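# Seat the flat cable's free end and latch the connector

## Task

Insert the loose end of the flat cable fully into the connector that is still empty and close that connector's latch, while the cable's opposite end stays locked under the latch of the other connector.

## Robot and tools

ROBOT. Two arms, left_arm and right_arm, each with a two-finger parallel gripper and a wrist camera. Base positions in the scene frame: left_arm at (+0.031, +0.300, 0) m, right_arm at (+0.016, -0.333, 0) m, each with a very slight yaw. Fingers extend along the gripper's +z axis and close along its y axis. end_effector_position is the spot between the finger pads, roughly 1 cm short of the tips.

FRAMES. Scene frame: origin at table-top height, halfway between the nominal bases; +z up, +x out across the table, +y toward left_arm (arm names do not match left/right in images). Reported positions (metres), quaternions (wxyz), velocities and targets use the scene frame. Offsets in a command use the axes of that arm's own Hand target. Reported poses may be wrong by a few cm, more at long reach.

COMMAND ROW. Every motion command is built from rows of 14 numbers, each within [-1, 1]: dx, dy, dz, rx, ry, rz, opening for left_arm, then those seven for right_arm. All 14 are required even if one arm stays still. The six pose numbers are an offset (not a pose) from the arm's Hand target as it was when the action or move began; 1.0 equals 0.6 m of travel or 180 degrees of turn, and rx, ry, rz form one rotation vector. Sending the same offset twice therefore moves twice. Six zeros means no new pose for that arm. The opening is absolute, not an offset: +1 is fully open (0.094 m), -1 shut. Every call resends the gripper value, so always write the opening you want kept; 0 means half open.

execute_actions(actions, cameras). actions is a list of actions; each action is a list of up to 15 rows, one row per 1/30 s step. Rows in one action are all measured from that action's starting Hand target. A short action repeats its final row until step 15. An empty list returns the state plus all camera images. cameras picks named views, ['all'], or [] for none; a bad name voids the call.

move(target, speed, blend, opening_speed, grip_force, blocking, cameras). target is one 14-number row or a list of up to 15 rows, each offset from the same starting Hand targets (not chained). Grippers follow straight paths that all finish together, capped at 10 s. speed: path top speed in m/s, 0.002 to 2.9, default 0.25 (turning at double that in rad/s); one value or one per target. blend: corner rounding radius in m for lists, default 0 (stop at each). opening_speed: rate of the opening command per second on the -1..+1 scale, at least 0.2; use it to close gently. grip_force: per-pad force cap in newtons, 10 to 50, one value or one per arm; it persists, and low values close slowly. blocking=false returns after about 0.5 s while motion continues. The result adds a 'move:' line: done, off_target, moving, held or fault, plus limits=paced (pose was clipped) or limits=held (steps withheld). Paths do not avoid obstacles or the other arm; faster moves lag, overshoot and strike harder.

wait(seconds, cameras): lets time run 0 to 3600 s with no new command; a running move continues and may end it early. stop(cameras): brakes a running move. zoom_image(camera, region): enlarged crop of the latest image from that camera; region = [x0, y0, x1, y1] in pixels, at most 504 by 504. Cameras: cam_high, cam_low, cam_face, cam_latch, cam_slot, cam_left_wrist, cam_right_wrist (all 672x504). read_manual(section) gives only licence texts. finished_scene(scene) ends the current scene with its scene number and cannot be reversed; the goal must hold without the robot touching anything.

RESULT LINES. Hand target is the last commanded pose after clipping; the next offsets count from it. The gripper often rests short of it by up to a few cm due to friction and weight; that is not contact. A new execute_actions call, even all zeros, re-requests it; otherwise add the missing distance. Commanded orientation is clipped to within 40 degrees of the measured one each step. Joint velocities 'within noise' means the arm is still. Tool commands shows current gripper commands. grip_measured is finger opening on the command scale (reads slightly wide when empty, narrower than a squeezed hard part); grip_effort_nm is gripper motor effort, negative closing, and is not a pad force. Joint torques are raw drive outputs with offsets and noise; joints 1 to 3 wrap at ±28 N m. Execute results list positions at some steps.

CAUTIONS. Never let the cable or anything else drop or leave the table. Avoid fast impacts and hard pressing; to stop pressing against something, command the target back behind the gripper. Keep the arms, grippers and wrist cameras apart: a moderate collision between arms, or shutting one gripper on the other's fingers, can fail the task. Do not route a path close to an arm's own base; go around it, or the elbow may whip round. Strain on a wrist camera cable is harmful. Pushing toward unreachable poses, holding loads or long stretched poses heat motors: MOTOR HOT appears at 75 °C, at 90 °C a fault folds that arm away for the rest of the scene. Any arm stop wastes time. Thinking time lets the scene run; the robot holds its last command meanwhile.

Each tool is called after ">>>" by a JSON object that holds its "fn" and its "kwargs".

## Session

>>> {"fn": "execute_actions", "kwargs": {"actions": []}}

Scene clock: 0.00 s.
left_arm: end_effector_position=(+0.2789, +0.2339, +0.4157) grip_measured=+1.000 grip_effort_nm=n/a end_effector_quat_wxyz=(+0.652, -0.016, +0.752, -0.091) | right_arm: end_effector_position=(+0.2672, -0.2631, +0.2721) grip_measured=+1.000 grip_effort_nm=n/a end_effector_quat_wxyz=(+0.669, +0.040, +0.734, +0.107)
Joint positions: left_arm=[-0.634 0.705 1.154 -0.597 -0.461 -0.227 0.094] | right_arm=[0.617 0.398 0.448 -0.142 0.5 0.257 0.094]
Joint velocities: within noise
Joint torques (N m): no reading
Heat: left arm: 28 °C; right arm: 26 °C.
Hand target: left_arm +0.2770, +0.2354, +0.4213; +0.657, -0.018, +0.747, -0.094 | right_arm +0.2662, -0.2640, +0.2794; +0.675, +0.043, +0.728, +0.110
Tool commands: left_gripper/opening=+1.0 right_gripper/opening=+1.0

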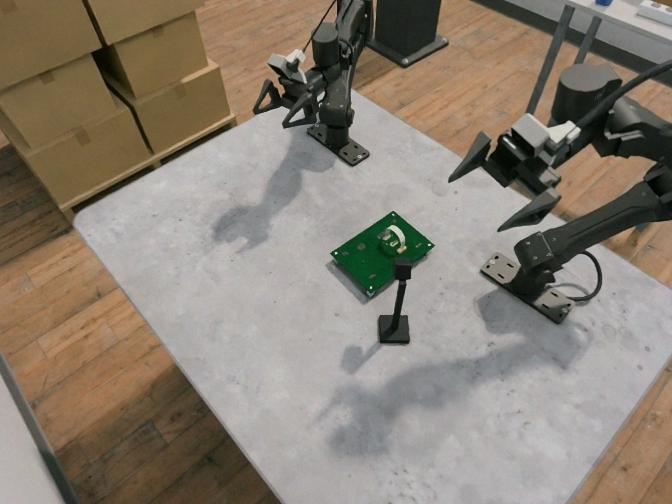

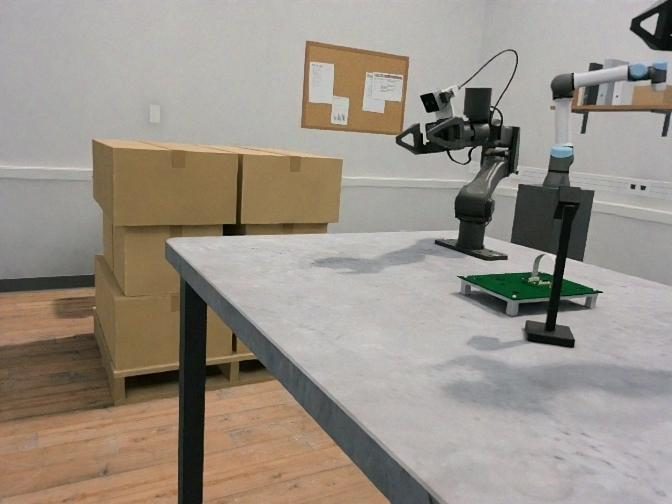

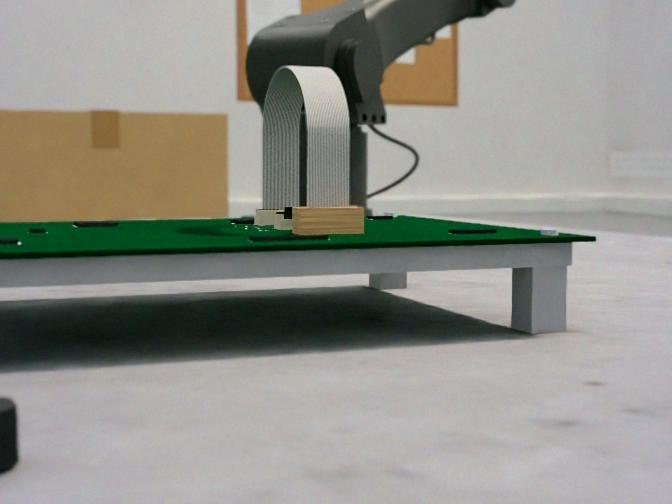

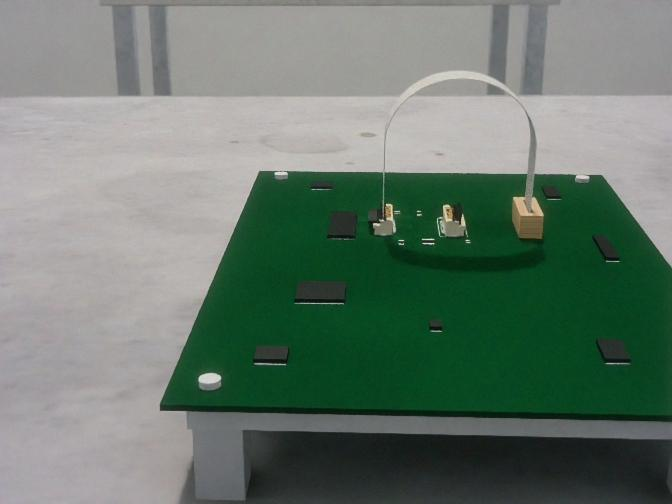

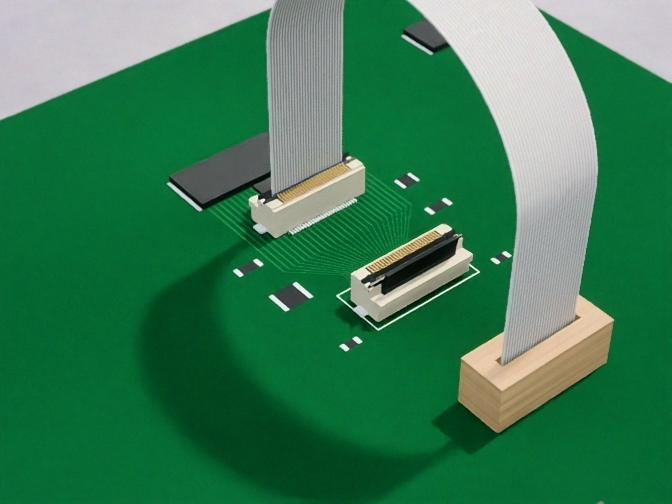

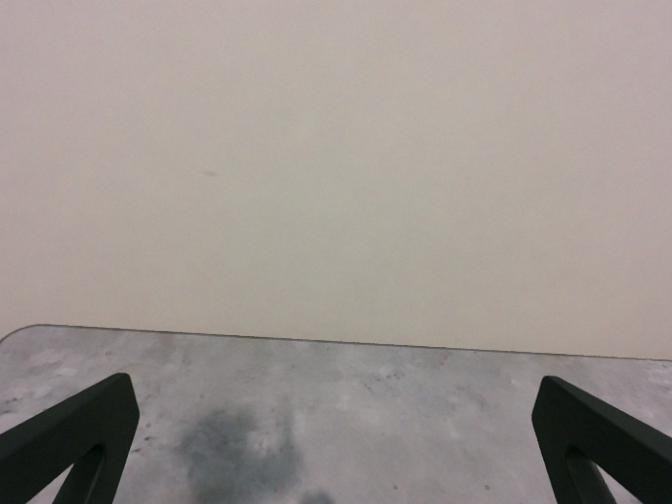

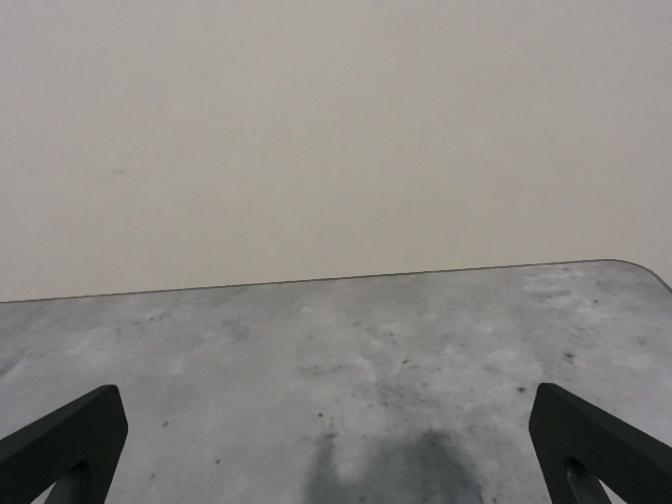

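>>> {"fn": "move", "kwargs": {"target": [0.238,-0.266,0.097,-0.066,0.458,0.0125,1,0,0,0,0,0,0,1], "cameras": ["cam_left_wrist","cam_high"]}}

Scene clock: 20.50 s.
left_arm: end_effector_position=(+0.2965, +0.0507, +0.2971) grip_measured=+1.000 grip_effort_nm=-0.03 end_effector_quat_wxyz=(+0.149, +0.007, +0.980, -0.134) | right_arm: end_effector_position=(+0.2672, -0.2631, +0.2721) grip_measured=+1.000 grip_effort_nm=-0.03 end_effector_quat_wxyz=(+0.669, +0.040, +0.734, +0.107)
Joint positions: left_arm=[-0.812 1.729 2.116 -1.555 -0.009 -0.745 0.094] | right_arm=[0.617 0.398 0.448 -0.142 0.5 0.257 0.094]
Joint torques (N m): left_arm=[0.69 -5.04 7.1 0.69 0.07 -0.11] | right_arm=[0.14 0.99 6.76 2.07 0.02 -0.02]
Heat: left arm: 29 °C; right arm: 30 °C.
Hand target: left_arm +0.2999, +0.0503, +0.3008; +0.000, -0.001, +1.000, +0.000 | right_arm +0.2662, -0.2640, +0.2794; +0.675, +0.043, +0.728, +0.110
Off the commanded pose: left_arm 0.005 m, 23 deg | right_arm 0.007 m, 1 deg.
joint sent to its limit (left arm) — joint 4 (wrist pitch), lower limit. The joint targets are off in orientation, not in position.
move: off_target (left_arm)
Images, in order (width x height): cam_high 672x504, cam_left_wrist 672x504.

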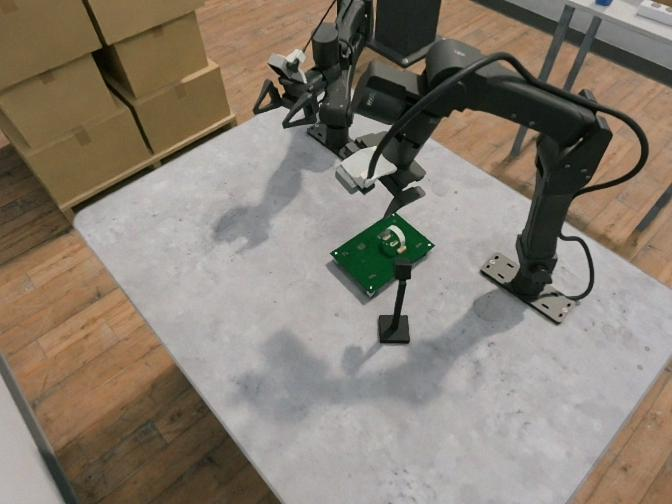

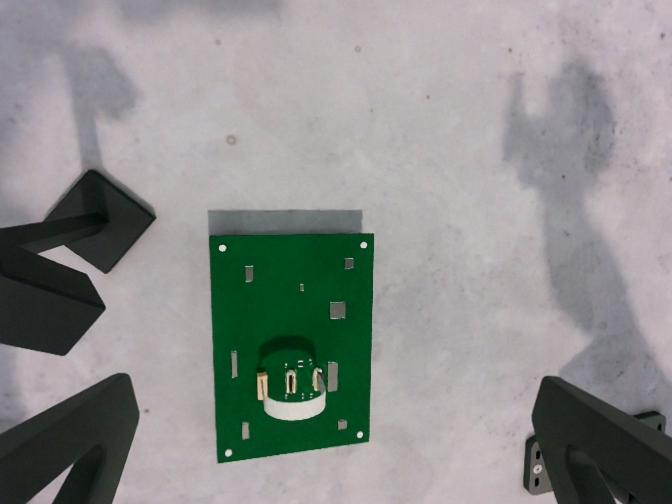

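>>> {"fn": "execute_actions", "kwargs": {"actions": []}}

>>> {"fn": "zoom_image", "kwargs": {"camera": "cam_latch", "region": [350, 180, 570, 260]}}

>>> {"fn": "zoom_image", "kwargs": {"camera": "cam_slot", "region": [230, 130, 500, 340]}}

>>> {"fn": "zoom_image", "kwargs": {"camera": "cam_left_wrist", "region": [200, 220, 390, 470]}}

>>> {"fn": "zoom_image", "kwargs": {"camera": "cam_face", "region": [220, 50, 400, 250]}}

Scene clock: 39.83 s.
left_arm: end_effector_position=(+0.2964, +0.0506, +0.2971) grip_measured=+1.000 grip_effort_nm=-0.03 end_effector_quat_wxyz=(+0.149, +0.007, +0.980, -0.134) | right_arm: end_effector_position=(+0.2672, -0.2631, +0.2721) grip_measured=+1.000 grip_effort_nm=-0.03 end_effector_quat_wxyz=(+0.669, +0.040, +0.734, +0.107)
Joint positions: left_arm=[-0.812 1.729 2.116 -1.555 -0.008 -0.745 0.094] | right_arm=[0.617 0.398 0.448 -0.142 0.5 0.257 0.094]
Joint velocities: within noise
Joint torques (N m): left_arm=[0.68 -4.98 7.08 0.67 0.02 -0.09] | right_arm=[-0.06 0.98 6.82 2.1 0.03 0.01]
Heat: left arm: 29 °C; right arm: 32 °C.
Hand target: left_arm +0.2999, +0.0503, +0.3008; +0.000, -0.001, +1.000, +0.000 | right_arm +0.2662, -0.2640, +0.2794; +0.675, +0.043, +0.728, +0.110
Tool commands: left_gripper/opening=+1.0 right_gripper/opening=+1.0
Off the commanded pose: left_arm 0.005 m, 23 deg | right_arm 0.007 m, 1 deg.

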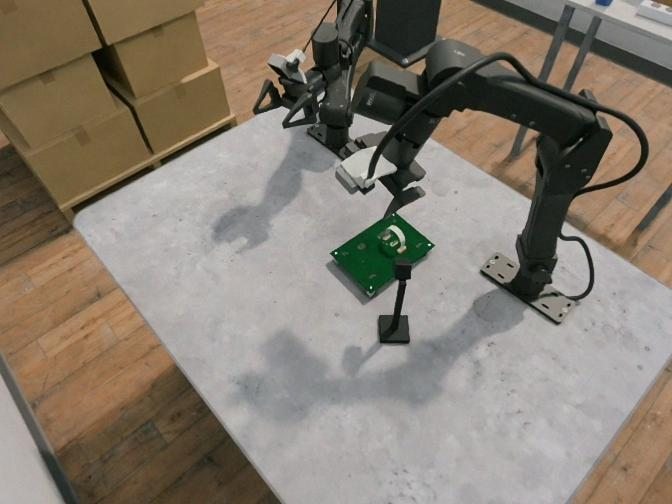

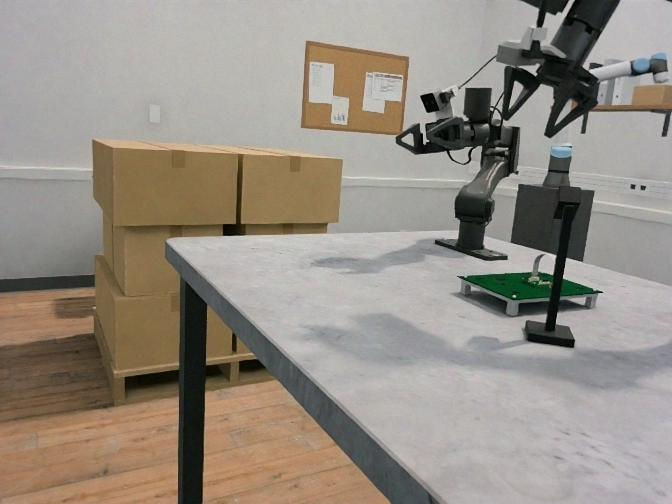

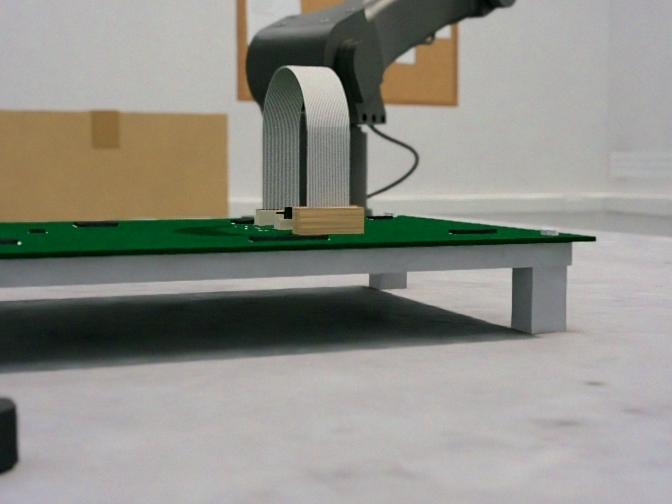

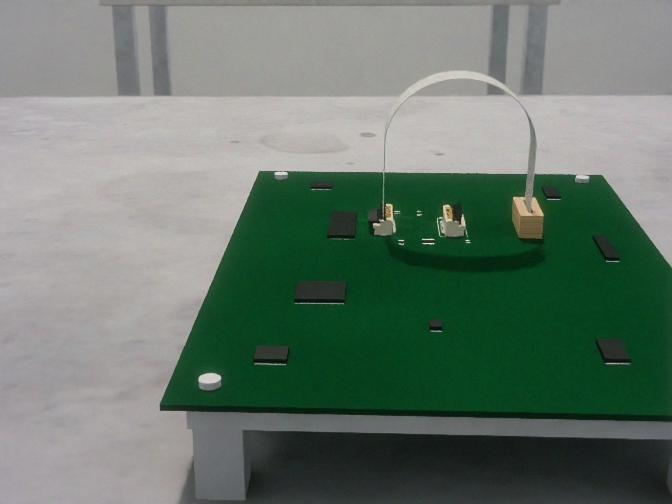

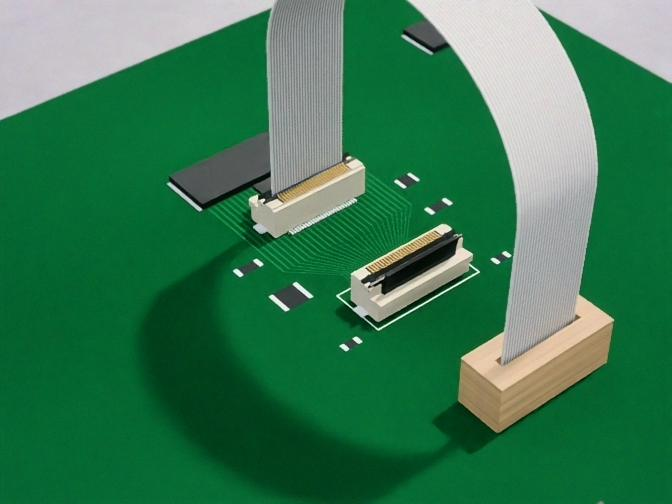

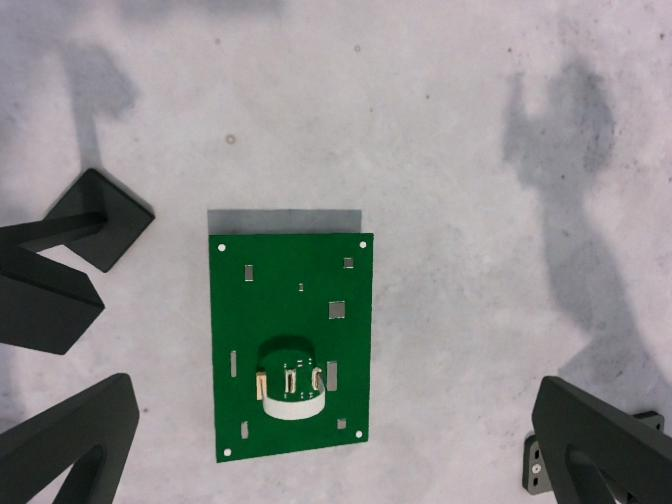

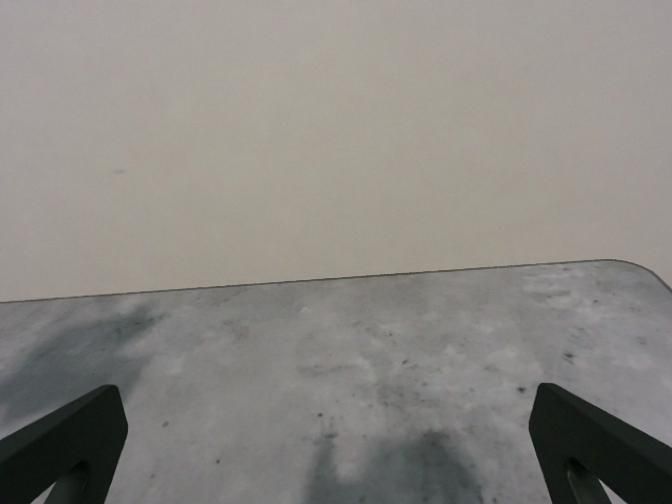

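Scaled by 2.291.

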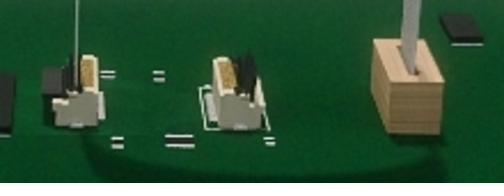

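Scaled by 1.867.

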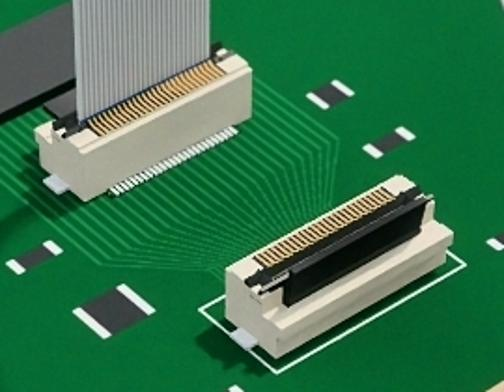

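Scaled by 2.016.

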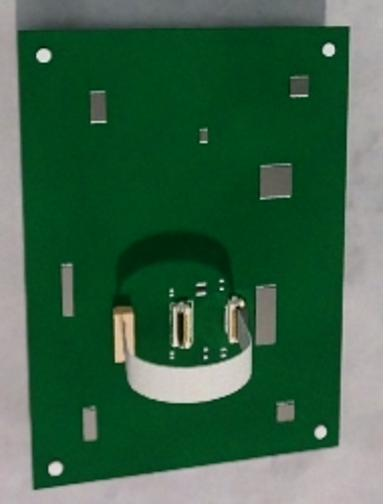

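Scaled by 2.520.

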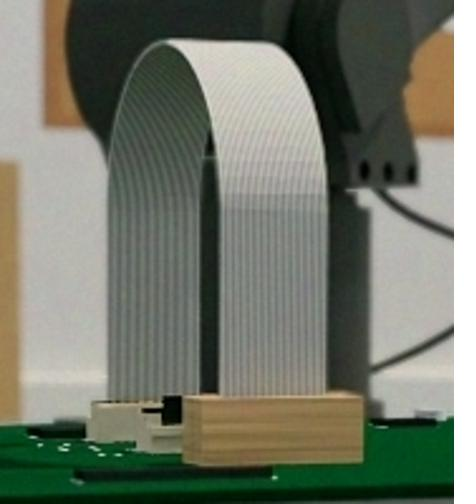

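>>> {"fn": "zoom_image", "kwargs": {"camera": "cam_latch", "region": [360, 190, 480, 250]}}

>>> {"fn": "zoom_image", "kwargs": {"camera": "cam_slot", "region": [240, 140, 380, 245]}}

>>> {"fn": "zoom_image", "kwargs": {"camera": "cam_slot", "region": [330, 210, 490, 330]}}

>>> {"fn": "zoom_image", "kwargs": {"camera": "cam_left_wrist", "region": [250, 350, 340, 425]}}

Scaled by 4.200.

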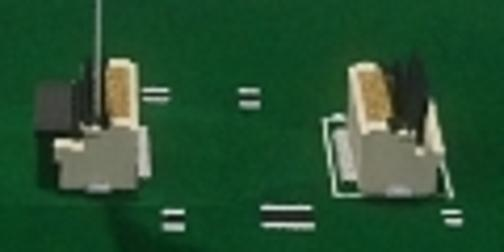

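Scaled by 3.600.

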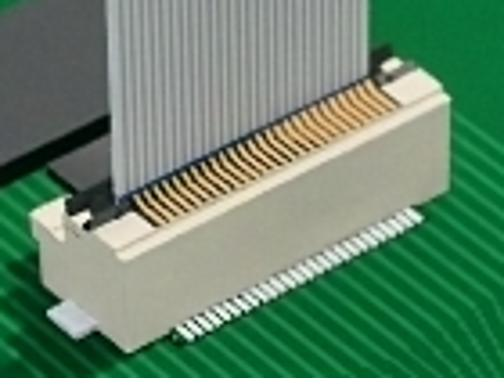

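Scaled by 3.150.

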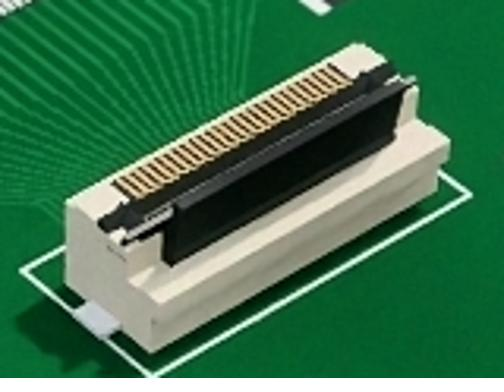

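Scaled by 5.600.

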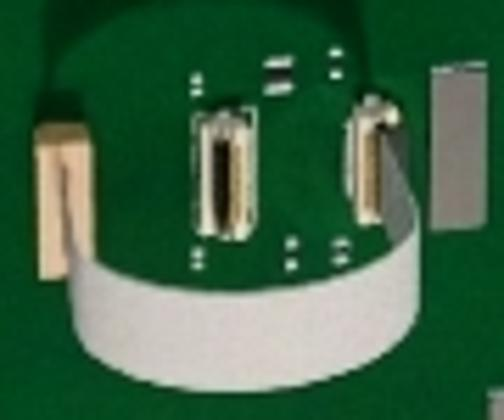

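>>> {"fn": "move", "kwargs": {"target": [0.038,0.308,-0.2,0.066,-0.458,-0.0125,1,0,0,0,0,0,0,1]}}

>>> {"fn": "move", "kwargs": {"target": [0,0,0,0,0,0,1,0.3717,0.4708,-0.1727,0.0734,0.2223,-0.0451,-0.5], "cameras": ["all"]}}

Scene clock: 92.37 s.
left_arm: end_effector_position=(+0.2779, +0.2328, +0.4188) grip_measured=+1.000 grip_effort_nm=-0.03 end_effector_quat_wxyz=(+0.651, -0.017, +0.753, -0.093) | right_arm: end_effector_position=(+0.2672, -0.2631, +0.2721) grip_measured=+1.000 grip_effort_nm=-0.03 end_effector_quat_wxyz=(+0.669, +0.040, +0.734, +0.107)
Joint positions: left_arm=[-0.648 0.714 1.173 -0.611 -0.474 -0.235 0.094] | right_arm=[0.617 0.398 0.448 -0.142 0.5 0.257 0.094]
Joint torques (N m): left_arm=[0.7 0.39 4.23 1.61 -0.01 0.08] | right_arm=[0.01 0.84 6.97 2.08 0.01 0.01]
Heat: left arm: 30 °C; right arm: 35 °C.
Hand target: left_arm +0.2768, +0.2351, +0.4209; +0.657, -0.018, +0.747, -0.094 | right_arm +0.2662, -0.2640, +0.2794; +0.675, +0.043, +0.728, +0.110
Off the commanded pose: left_arm 0.003 m, 1 deg | right_arm 0.007 m, 1 deg.
move: done

Scene clock: 95.40 s.
left_arm: end_effector_position=(+0.2780, +0.2327, +0.4189) grip_measured=+1.000 grip_effort_nm=-0.03 end_effector_quat_wxyz=(+0.651, -0.017, +0.753, -0.094) | right_arm: end_effector_position=(+0.1166, +0.0425, +0.1278) grip_measured=-0.498 grip_effort_nm=-0.15 end_effector_quat_wxyz=(+0.378, +0.020, +0.926, -0.013)
Joint positions: left_arm=[-0.648 0.714 1.173 -0.611 -0.473 -0.235 0.094] | right_arm=[1.647 2.046 1.699 -1.34 0.769 1.726 0.024]
Joint torques (N m): left_arm=[0.79 0.42 4.15 1.59 -0.01 0.08] | right_arm=[-0.58 -10.35 7.28 -0.15 0.45 0.17]
Heat: left arm: 30 °C; right arm: 34 °C.
Hand target: left_arm +0.2768, +0.2351, +0.4210; +0.657, -0.019, +0.747, -0.094 | right_arm +0.1202, +0.0471, +0.1307; +0.383, +0.028, +0.923, -0.011
Off the commanded pose: left_arm 0.003 m, 1 deg | right_arm 0.006 m, 1 deg.
move: done

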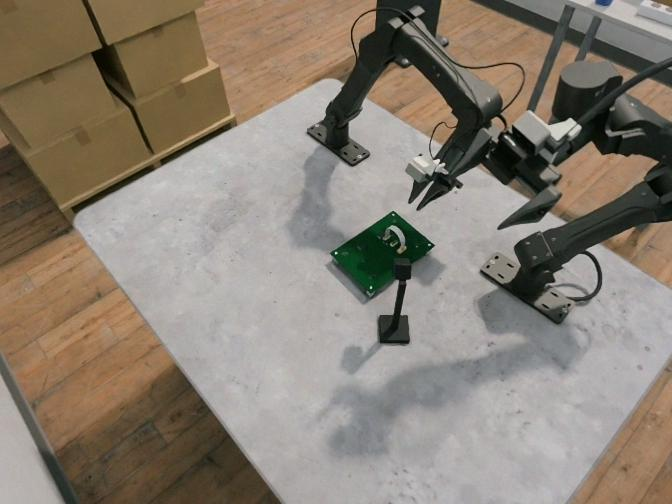

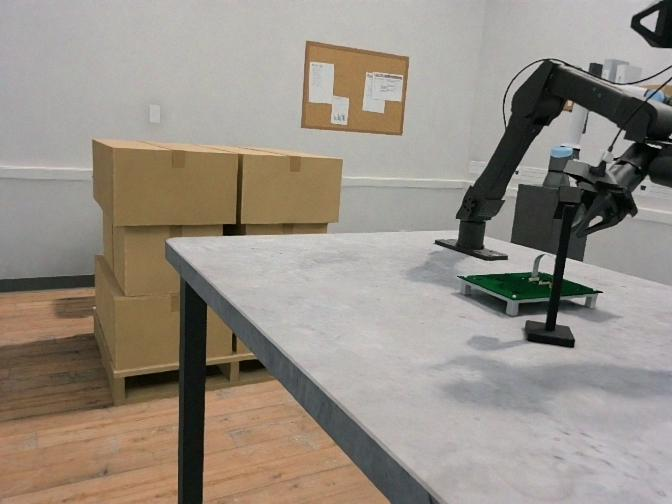

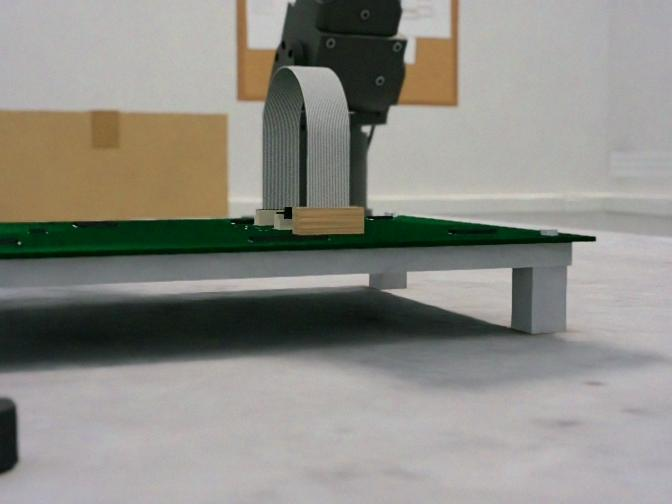

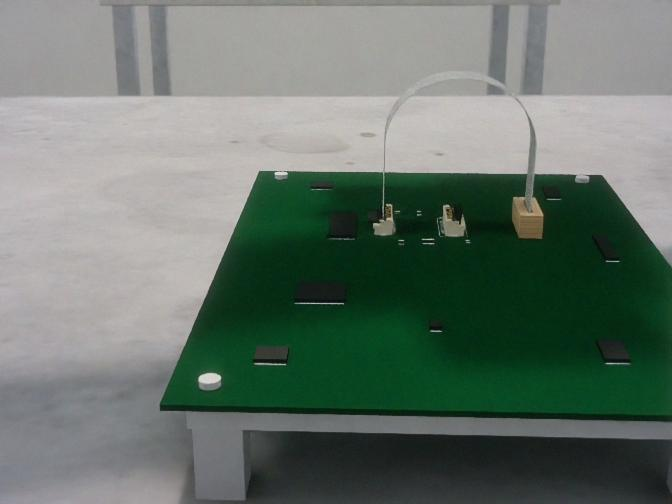

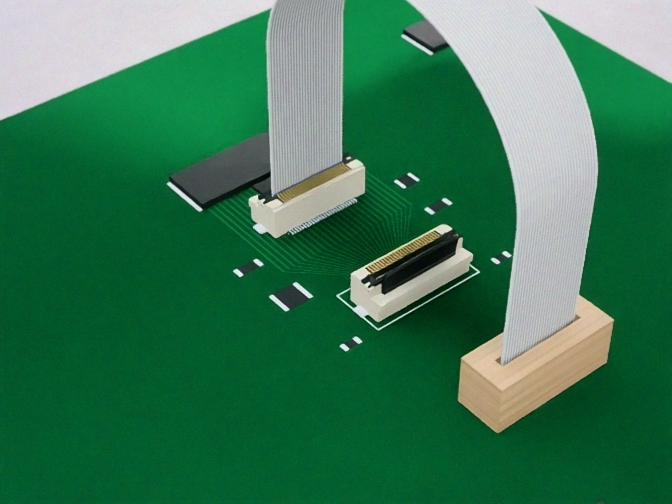

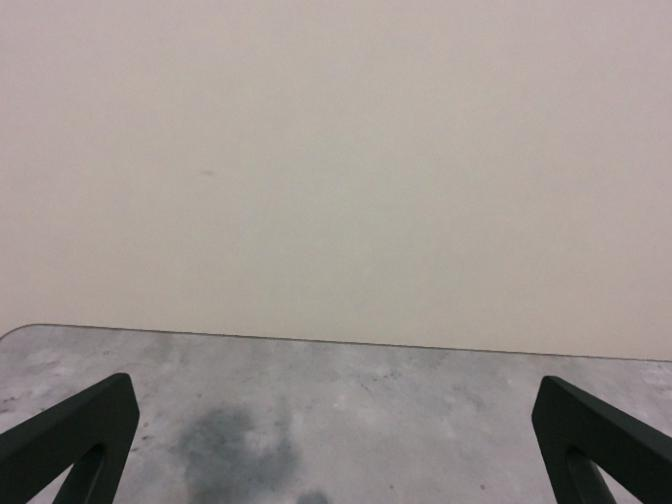

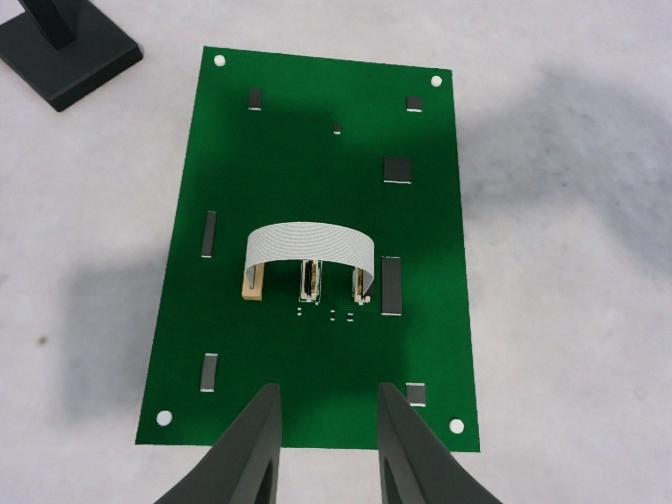

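>>> {"fn": "zoom_image", "kwargs": {"camera": "cam_right_wrist", "region": [230, 210, 410, 330]}}

Scaled by 2.800.

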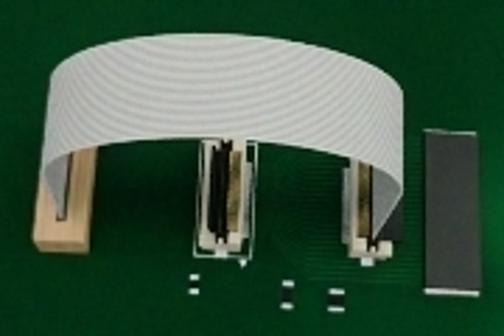

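>>> {"fn": "move", "kwargs": {"target": [0,0,0,0,0,0,1,0.009,0.0565,0.0828,0.0055,0,0.0055,-0.6], "speed": 0.1, "cameras": ["cam_latch","cam_slot","cam_right_wrist"]}}

>>> {"fn": "zoom_image", "kwargs": {"camera": "cam_right_wrist", "region": [150, 150, 486, 402]}}

Scene clock: 118.20 s.
left_arm: end_effector_position=(+0.2780, +0.2327, +0.4189) grip_measured=+1.000 grip_effort_nm=-0.04 end_effector_quat_wxyz=(+0.651, -0.017, +0.753, -0.094) | right_arm: end_effector_position=(+0.1488, +0.0708, +0.0901) grip_measured=-0.598 grip_effort_nm=-0.15 end_effector_quat_wxyz=(+0.376, +0.037, +0.926, -0.022)
Joint positions: left_arm=[-0.648 0.714 1.173 -0.611 -0.473 -0.235 0.094] | right_arm=[1.562 2.19 1.774 -1.231 0.769 1.661 0.019]
Joint torques (N m): left_arm=[0.77 0.44 4.21 1.59 0.01 0.08] | right_arm=[-0.54 -11.48 7.28 0.14 0.51 -0.03]
Heat: left arm: 31 °C; right arm: 31 °C.
Hand target: left_arm +0.2768, +0.2351, +0.4210; +0.657, -0.019, +0.747, -0.094 | right_arm +0.1536, +0.0790, +0.0918; +0.383, +0.039, +0.923, -0.016
Off the commanded pose: left_arm 0.003 m, 1 deg | right_arm 0.010 m, 1 deg.
move: done

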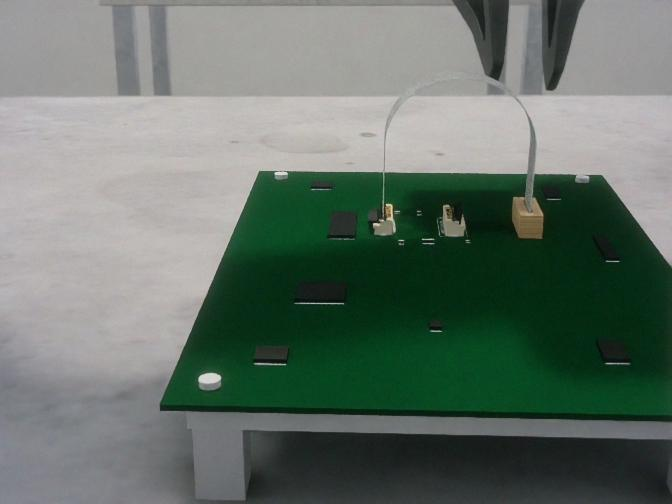

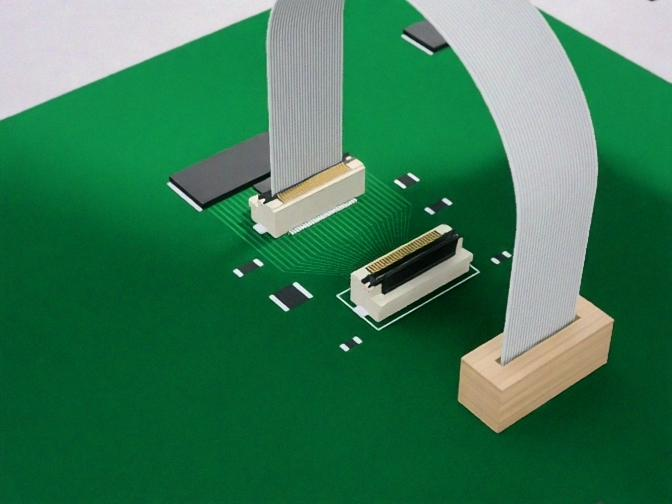

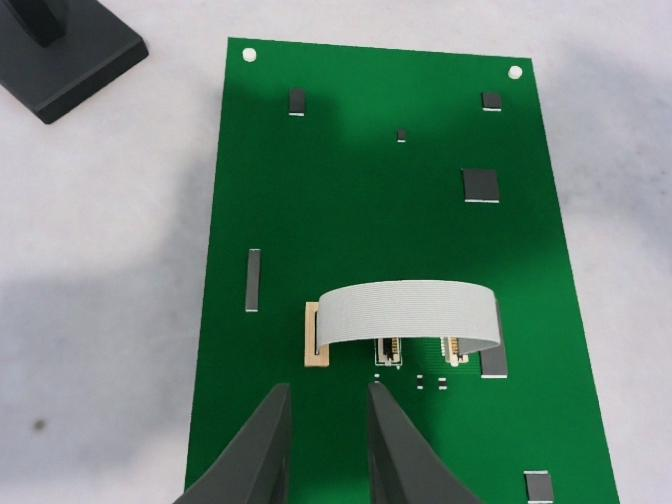

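Scaled by 1.500.

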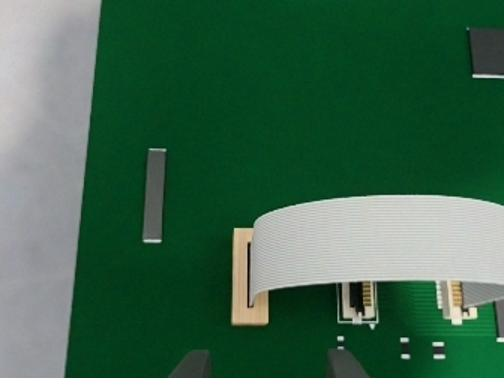

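>>> {"fn": "move", "kwargs": {"target": [0,0,0,0,0,0,1,-0.0168,0.0077,0.0442,0,0,0,-0.6], "speed": 0.06, "cameras": ["cam_face","cam_latch","cam_slot","cam_right_wrist"]}}

Scene clock: 128.13 s.
left_arm: end_effector_position=(+0.2780, +0.2327, +0.4189) grip_measured=+1.000 grip_effort_nm=-0.03 end_effector_quat_wxyz=(+0.651, -0.017, +0.753, -0.094) | right_arm: end_effector_position=(+0.1753, +0.0813, +0.0854) grip_measured=-0.598 grip_effort_nm=-0.15 end_effector_quat_wxyz=(+0.375, +0.043, +0.926, -0.009)
Joint positions: left_arm=[-0.648 0.714 1.173 -0.611 -0.473 -0.235 0.094] | right_arm=[1.5 2.201 1.774 -1.131 0.769 1.575 0.019]
Joint torques (N m): left_arm=[0.75 0.39 4.18 1.59 0 0.07] | right_arm=[-0.43 -11.82 5 0.35 0.53 -0.1]
Heat: left arm: 31 °C; right arm: 30 °C.
Hand target: left_arm +0.2768, +0.2351, +0.4210; +0.657, -0.019, +0.747, -0.094 | right_arm +0.1797, +0.0814, +0.0801; +0.383, +0.039, +0.923, -0.016
Off the commanded pose: left_arm 0.003 m, 1 deg | right_arm 0.007 m, 1 deg.
move: done

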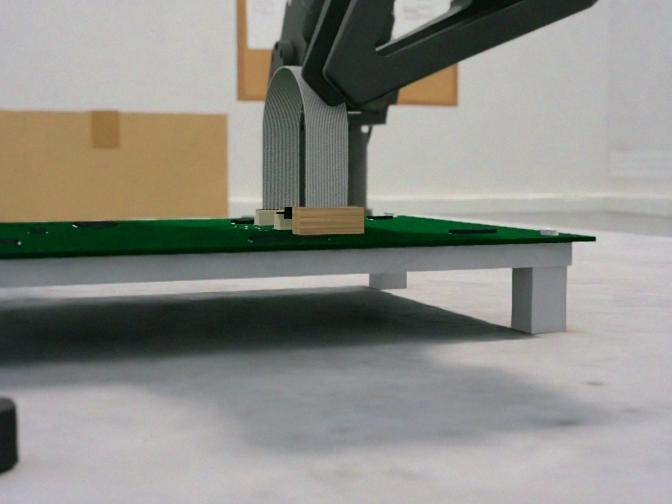

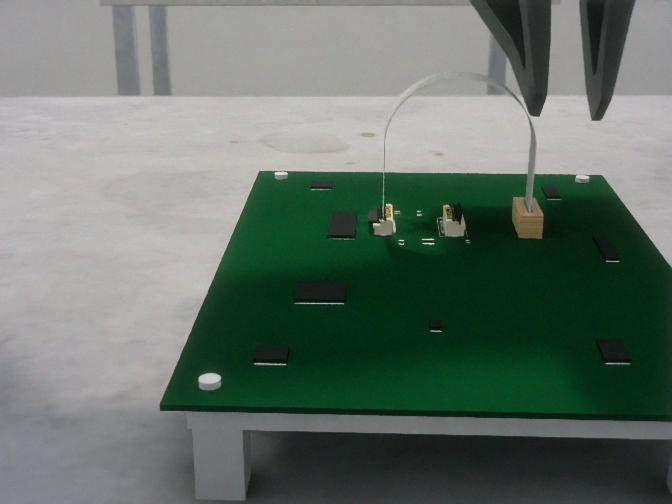

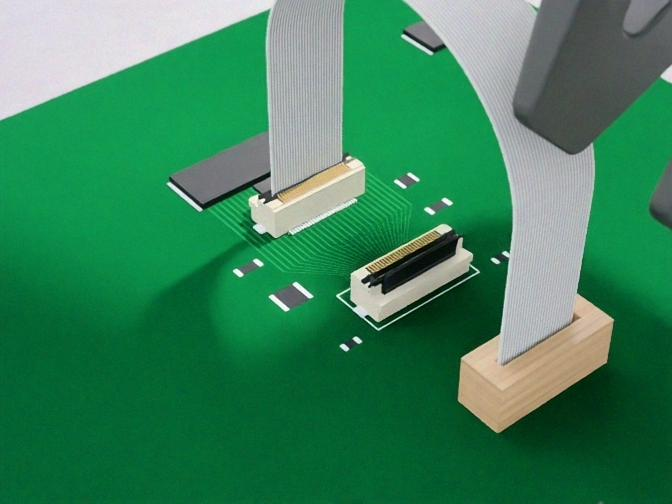

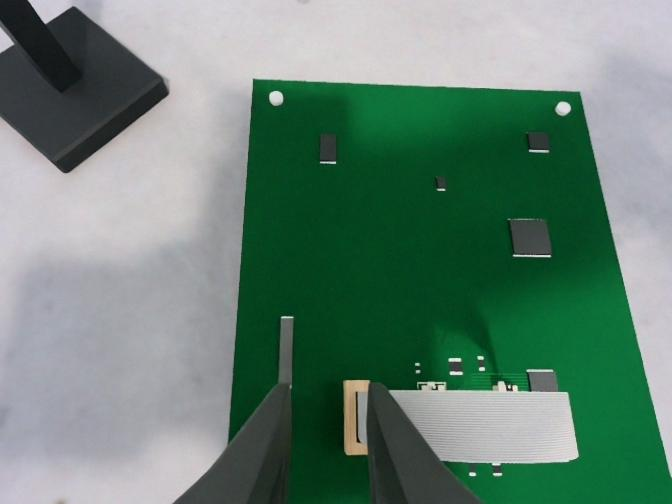

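>>> {"fn": "move", "kwargs": {"target": [[0,0,0,0,0,0,1,0,0,-0.0583,0,0,0,-0.6],[0,0,0,0,0,0,1,0,-0.02,-0.0583,0,0,0,-0.45]], "speed": 0.1, "cameras": ["cam_latch","cam_right_wrist"]}}

Scene clock: 137.83 s.
left_arm: end_effector_position=(+0.2780, +0.2327, +0.4189) grip_measured=+1.000 grip_effort_nm=-0.03 end_effector_quat_wxyz=(+0.651, -0.017, +0.753, -0.094) | right_arm: end_effector_position=(+0.1536, +0.0726, +0.0957) grip_measured=-0.453 grip_effort_nm=0.08 end_effector_quat_wxyz=(+0.375, +0.033, +0.926, -0.028)
Joint positions: left_arm=[-0.648 0.714 1.173 -0.611 -0.473 -0.235 0.094] | right_arm=[1.55 2.201 1.813 -1.26 0.769 1.641 0.026]
Joint torques (N m): left_arm=[0.77 0.44 4.25 1.6 0 0.07] | right_arm=[0.49 -16.23 3.77 0.14 0.5 0.13]
Heat: left arm: 31 °C; right arm: 29 °C.
Hand target: left_arm +0.2768, +0.2351, +0.4210; +0.657, -0.019, +0.747, -0.094 | right_arm +0.1541, +0.0716, +0.1048; +0.383, +0.039, +0.923, -0.016
Off the commanded pose: left_arm 0.003 m, 1 deg | right_arm 0.009 m, 2 deg.
move: done

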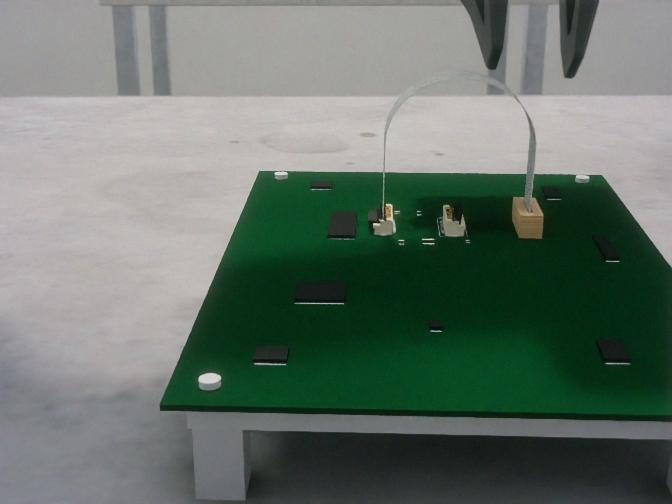

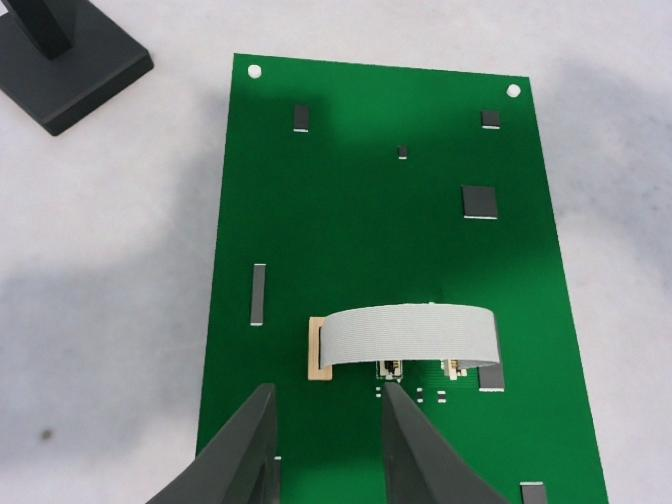

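>>> {"fn": "move", "kwargs": {"target": [0,0,0,0,0,0,1,0.002,0.002,0.0537,0,0,0,-0.45], "speed": 0.06, "cameras": ["cam_face","cam_latch","cam_slot","cam_right_wrist"]}}

Scene clock: 141.63 s.
left_arm: end_effector_position=(+0.2780, +0.2327, +0.4189) grip_measured=+1.000 grip_effort_nm=-0.03 end_effector_quat_wxyz=(+0.651, -0.017, +0.753, -0.094) | right_arm: end_effector_position=(+0.1718, +0.0730, +0.0736) grip_measured=-0.452 grip_effort_nm=0.08 end_effector_quat_wxyz=(+0.374, +0.038, +0.926, -0.021)
Joint positions: left_arm=[-0.648 0.714 1.173 -0.611 -0.473 -0.235 0.094] | right_arm=[1.507 2.201 1.726 -1.117 0.769 1.585 0.026]
Joint torques (N m): left_arm=[0.79 0.39 4.23 1.59 0 0.08] | right_arm=[-0.44 -15.64 3.92 0.3 0.52 -0.09]
Heat: left arm: 31 °C; right arm: 30 °C.
Hand target: left_arm +0.2768, +0.2351, +0.4210; +0.657, -0.019, +0.747, -0.094 | right_arm +0.1760, +0.0708, +0.0812; +0.383, +0.039, +0.923, -0.016
Off the commanded pose: left_arm 0.003 m, 1 deg | right_arm 0.009 m, 1 deg.
move: done

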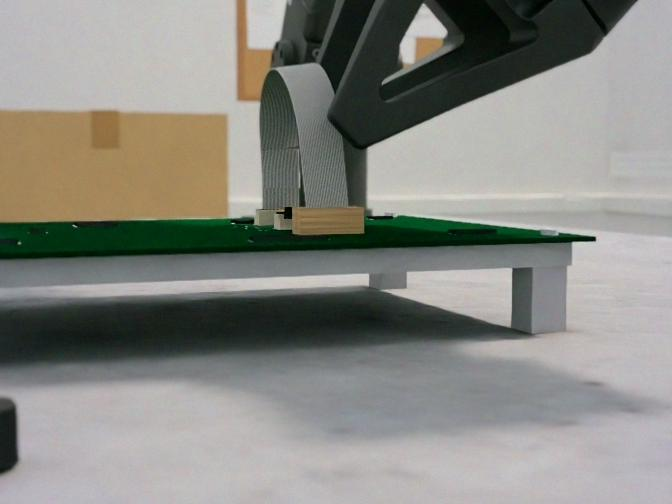

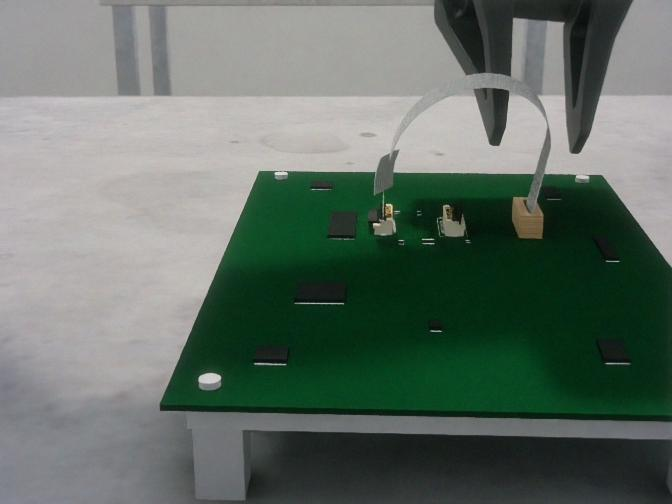

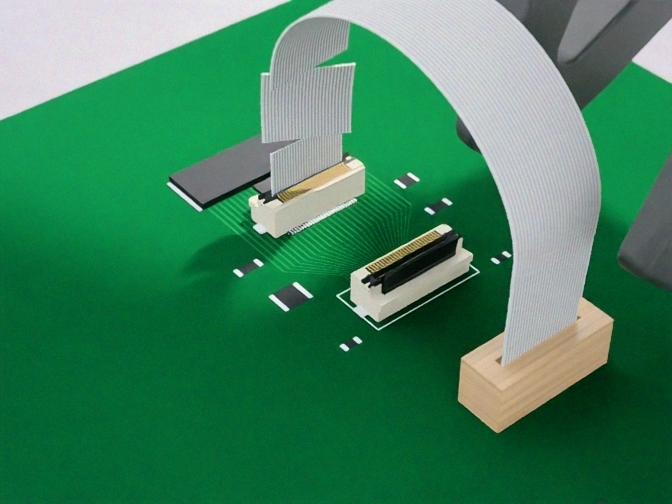

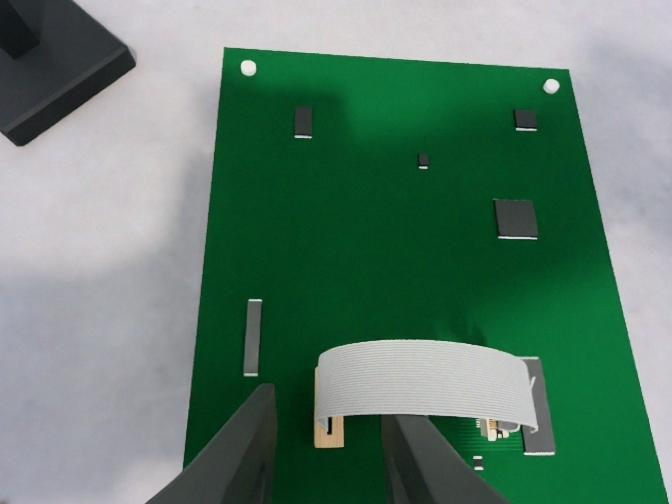

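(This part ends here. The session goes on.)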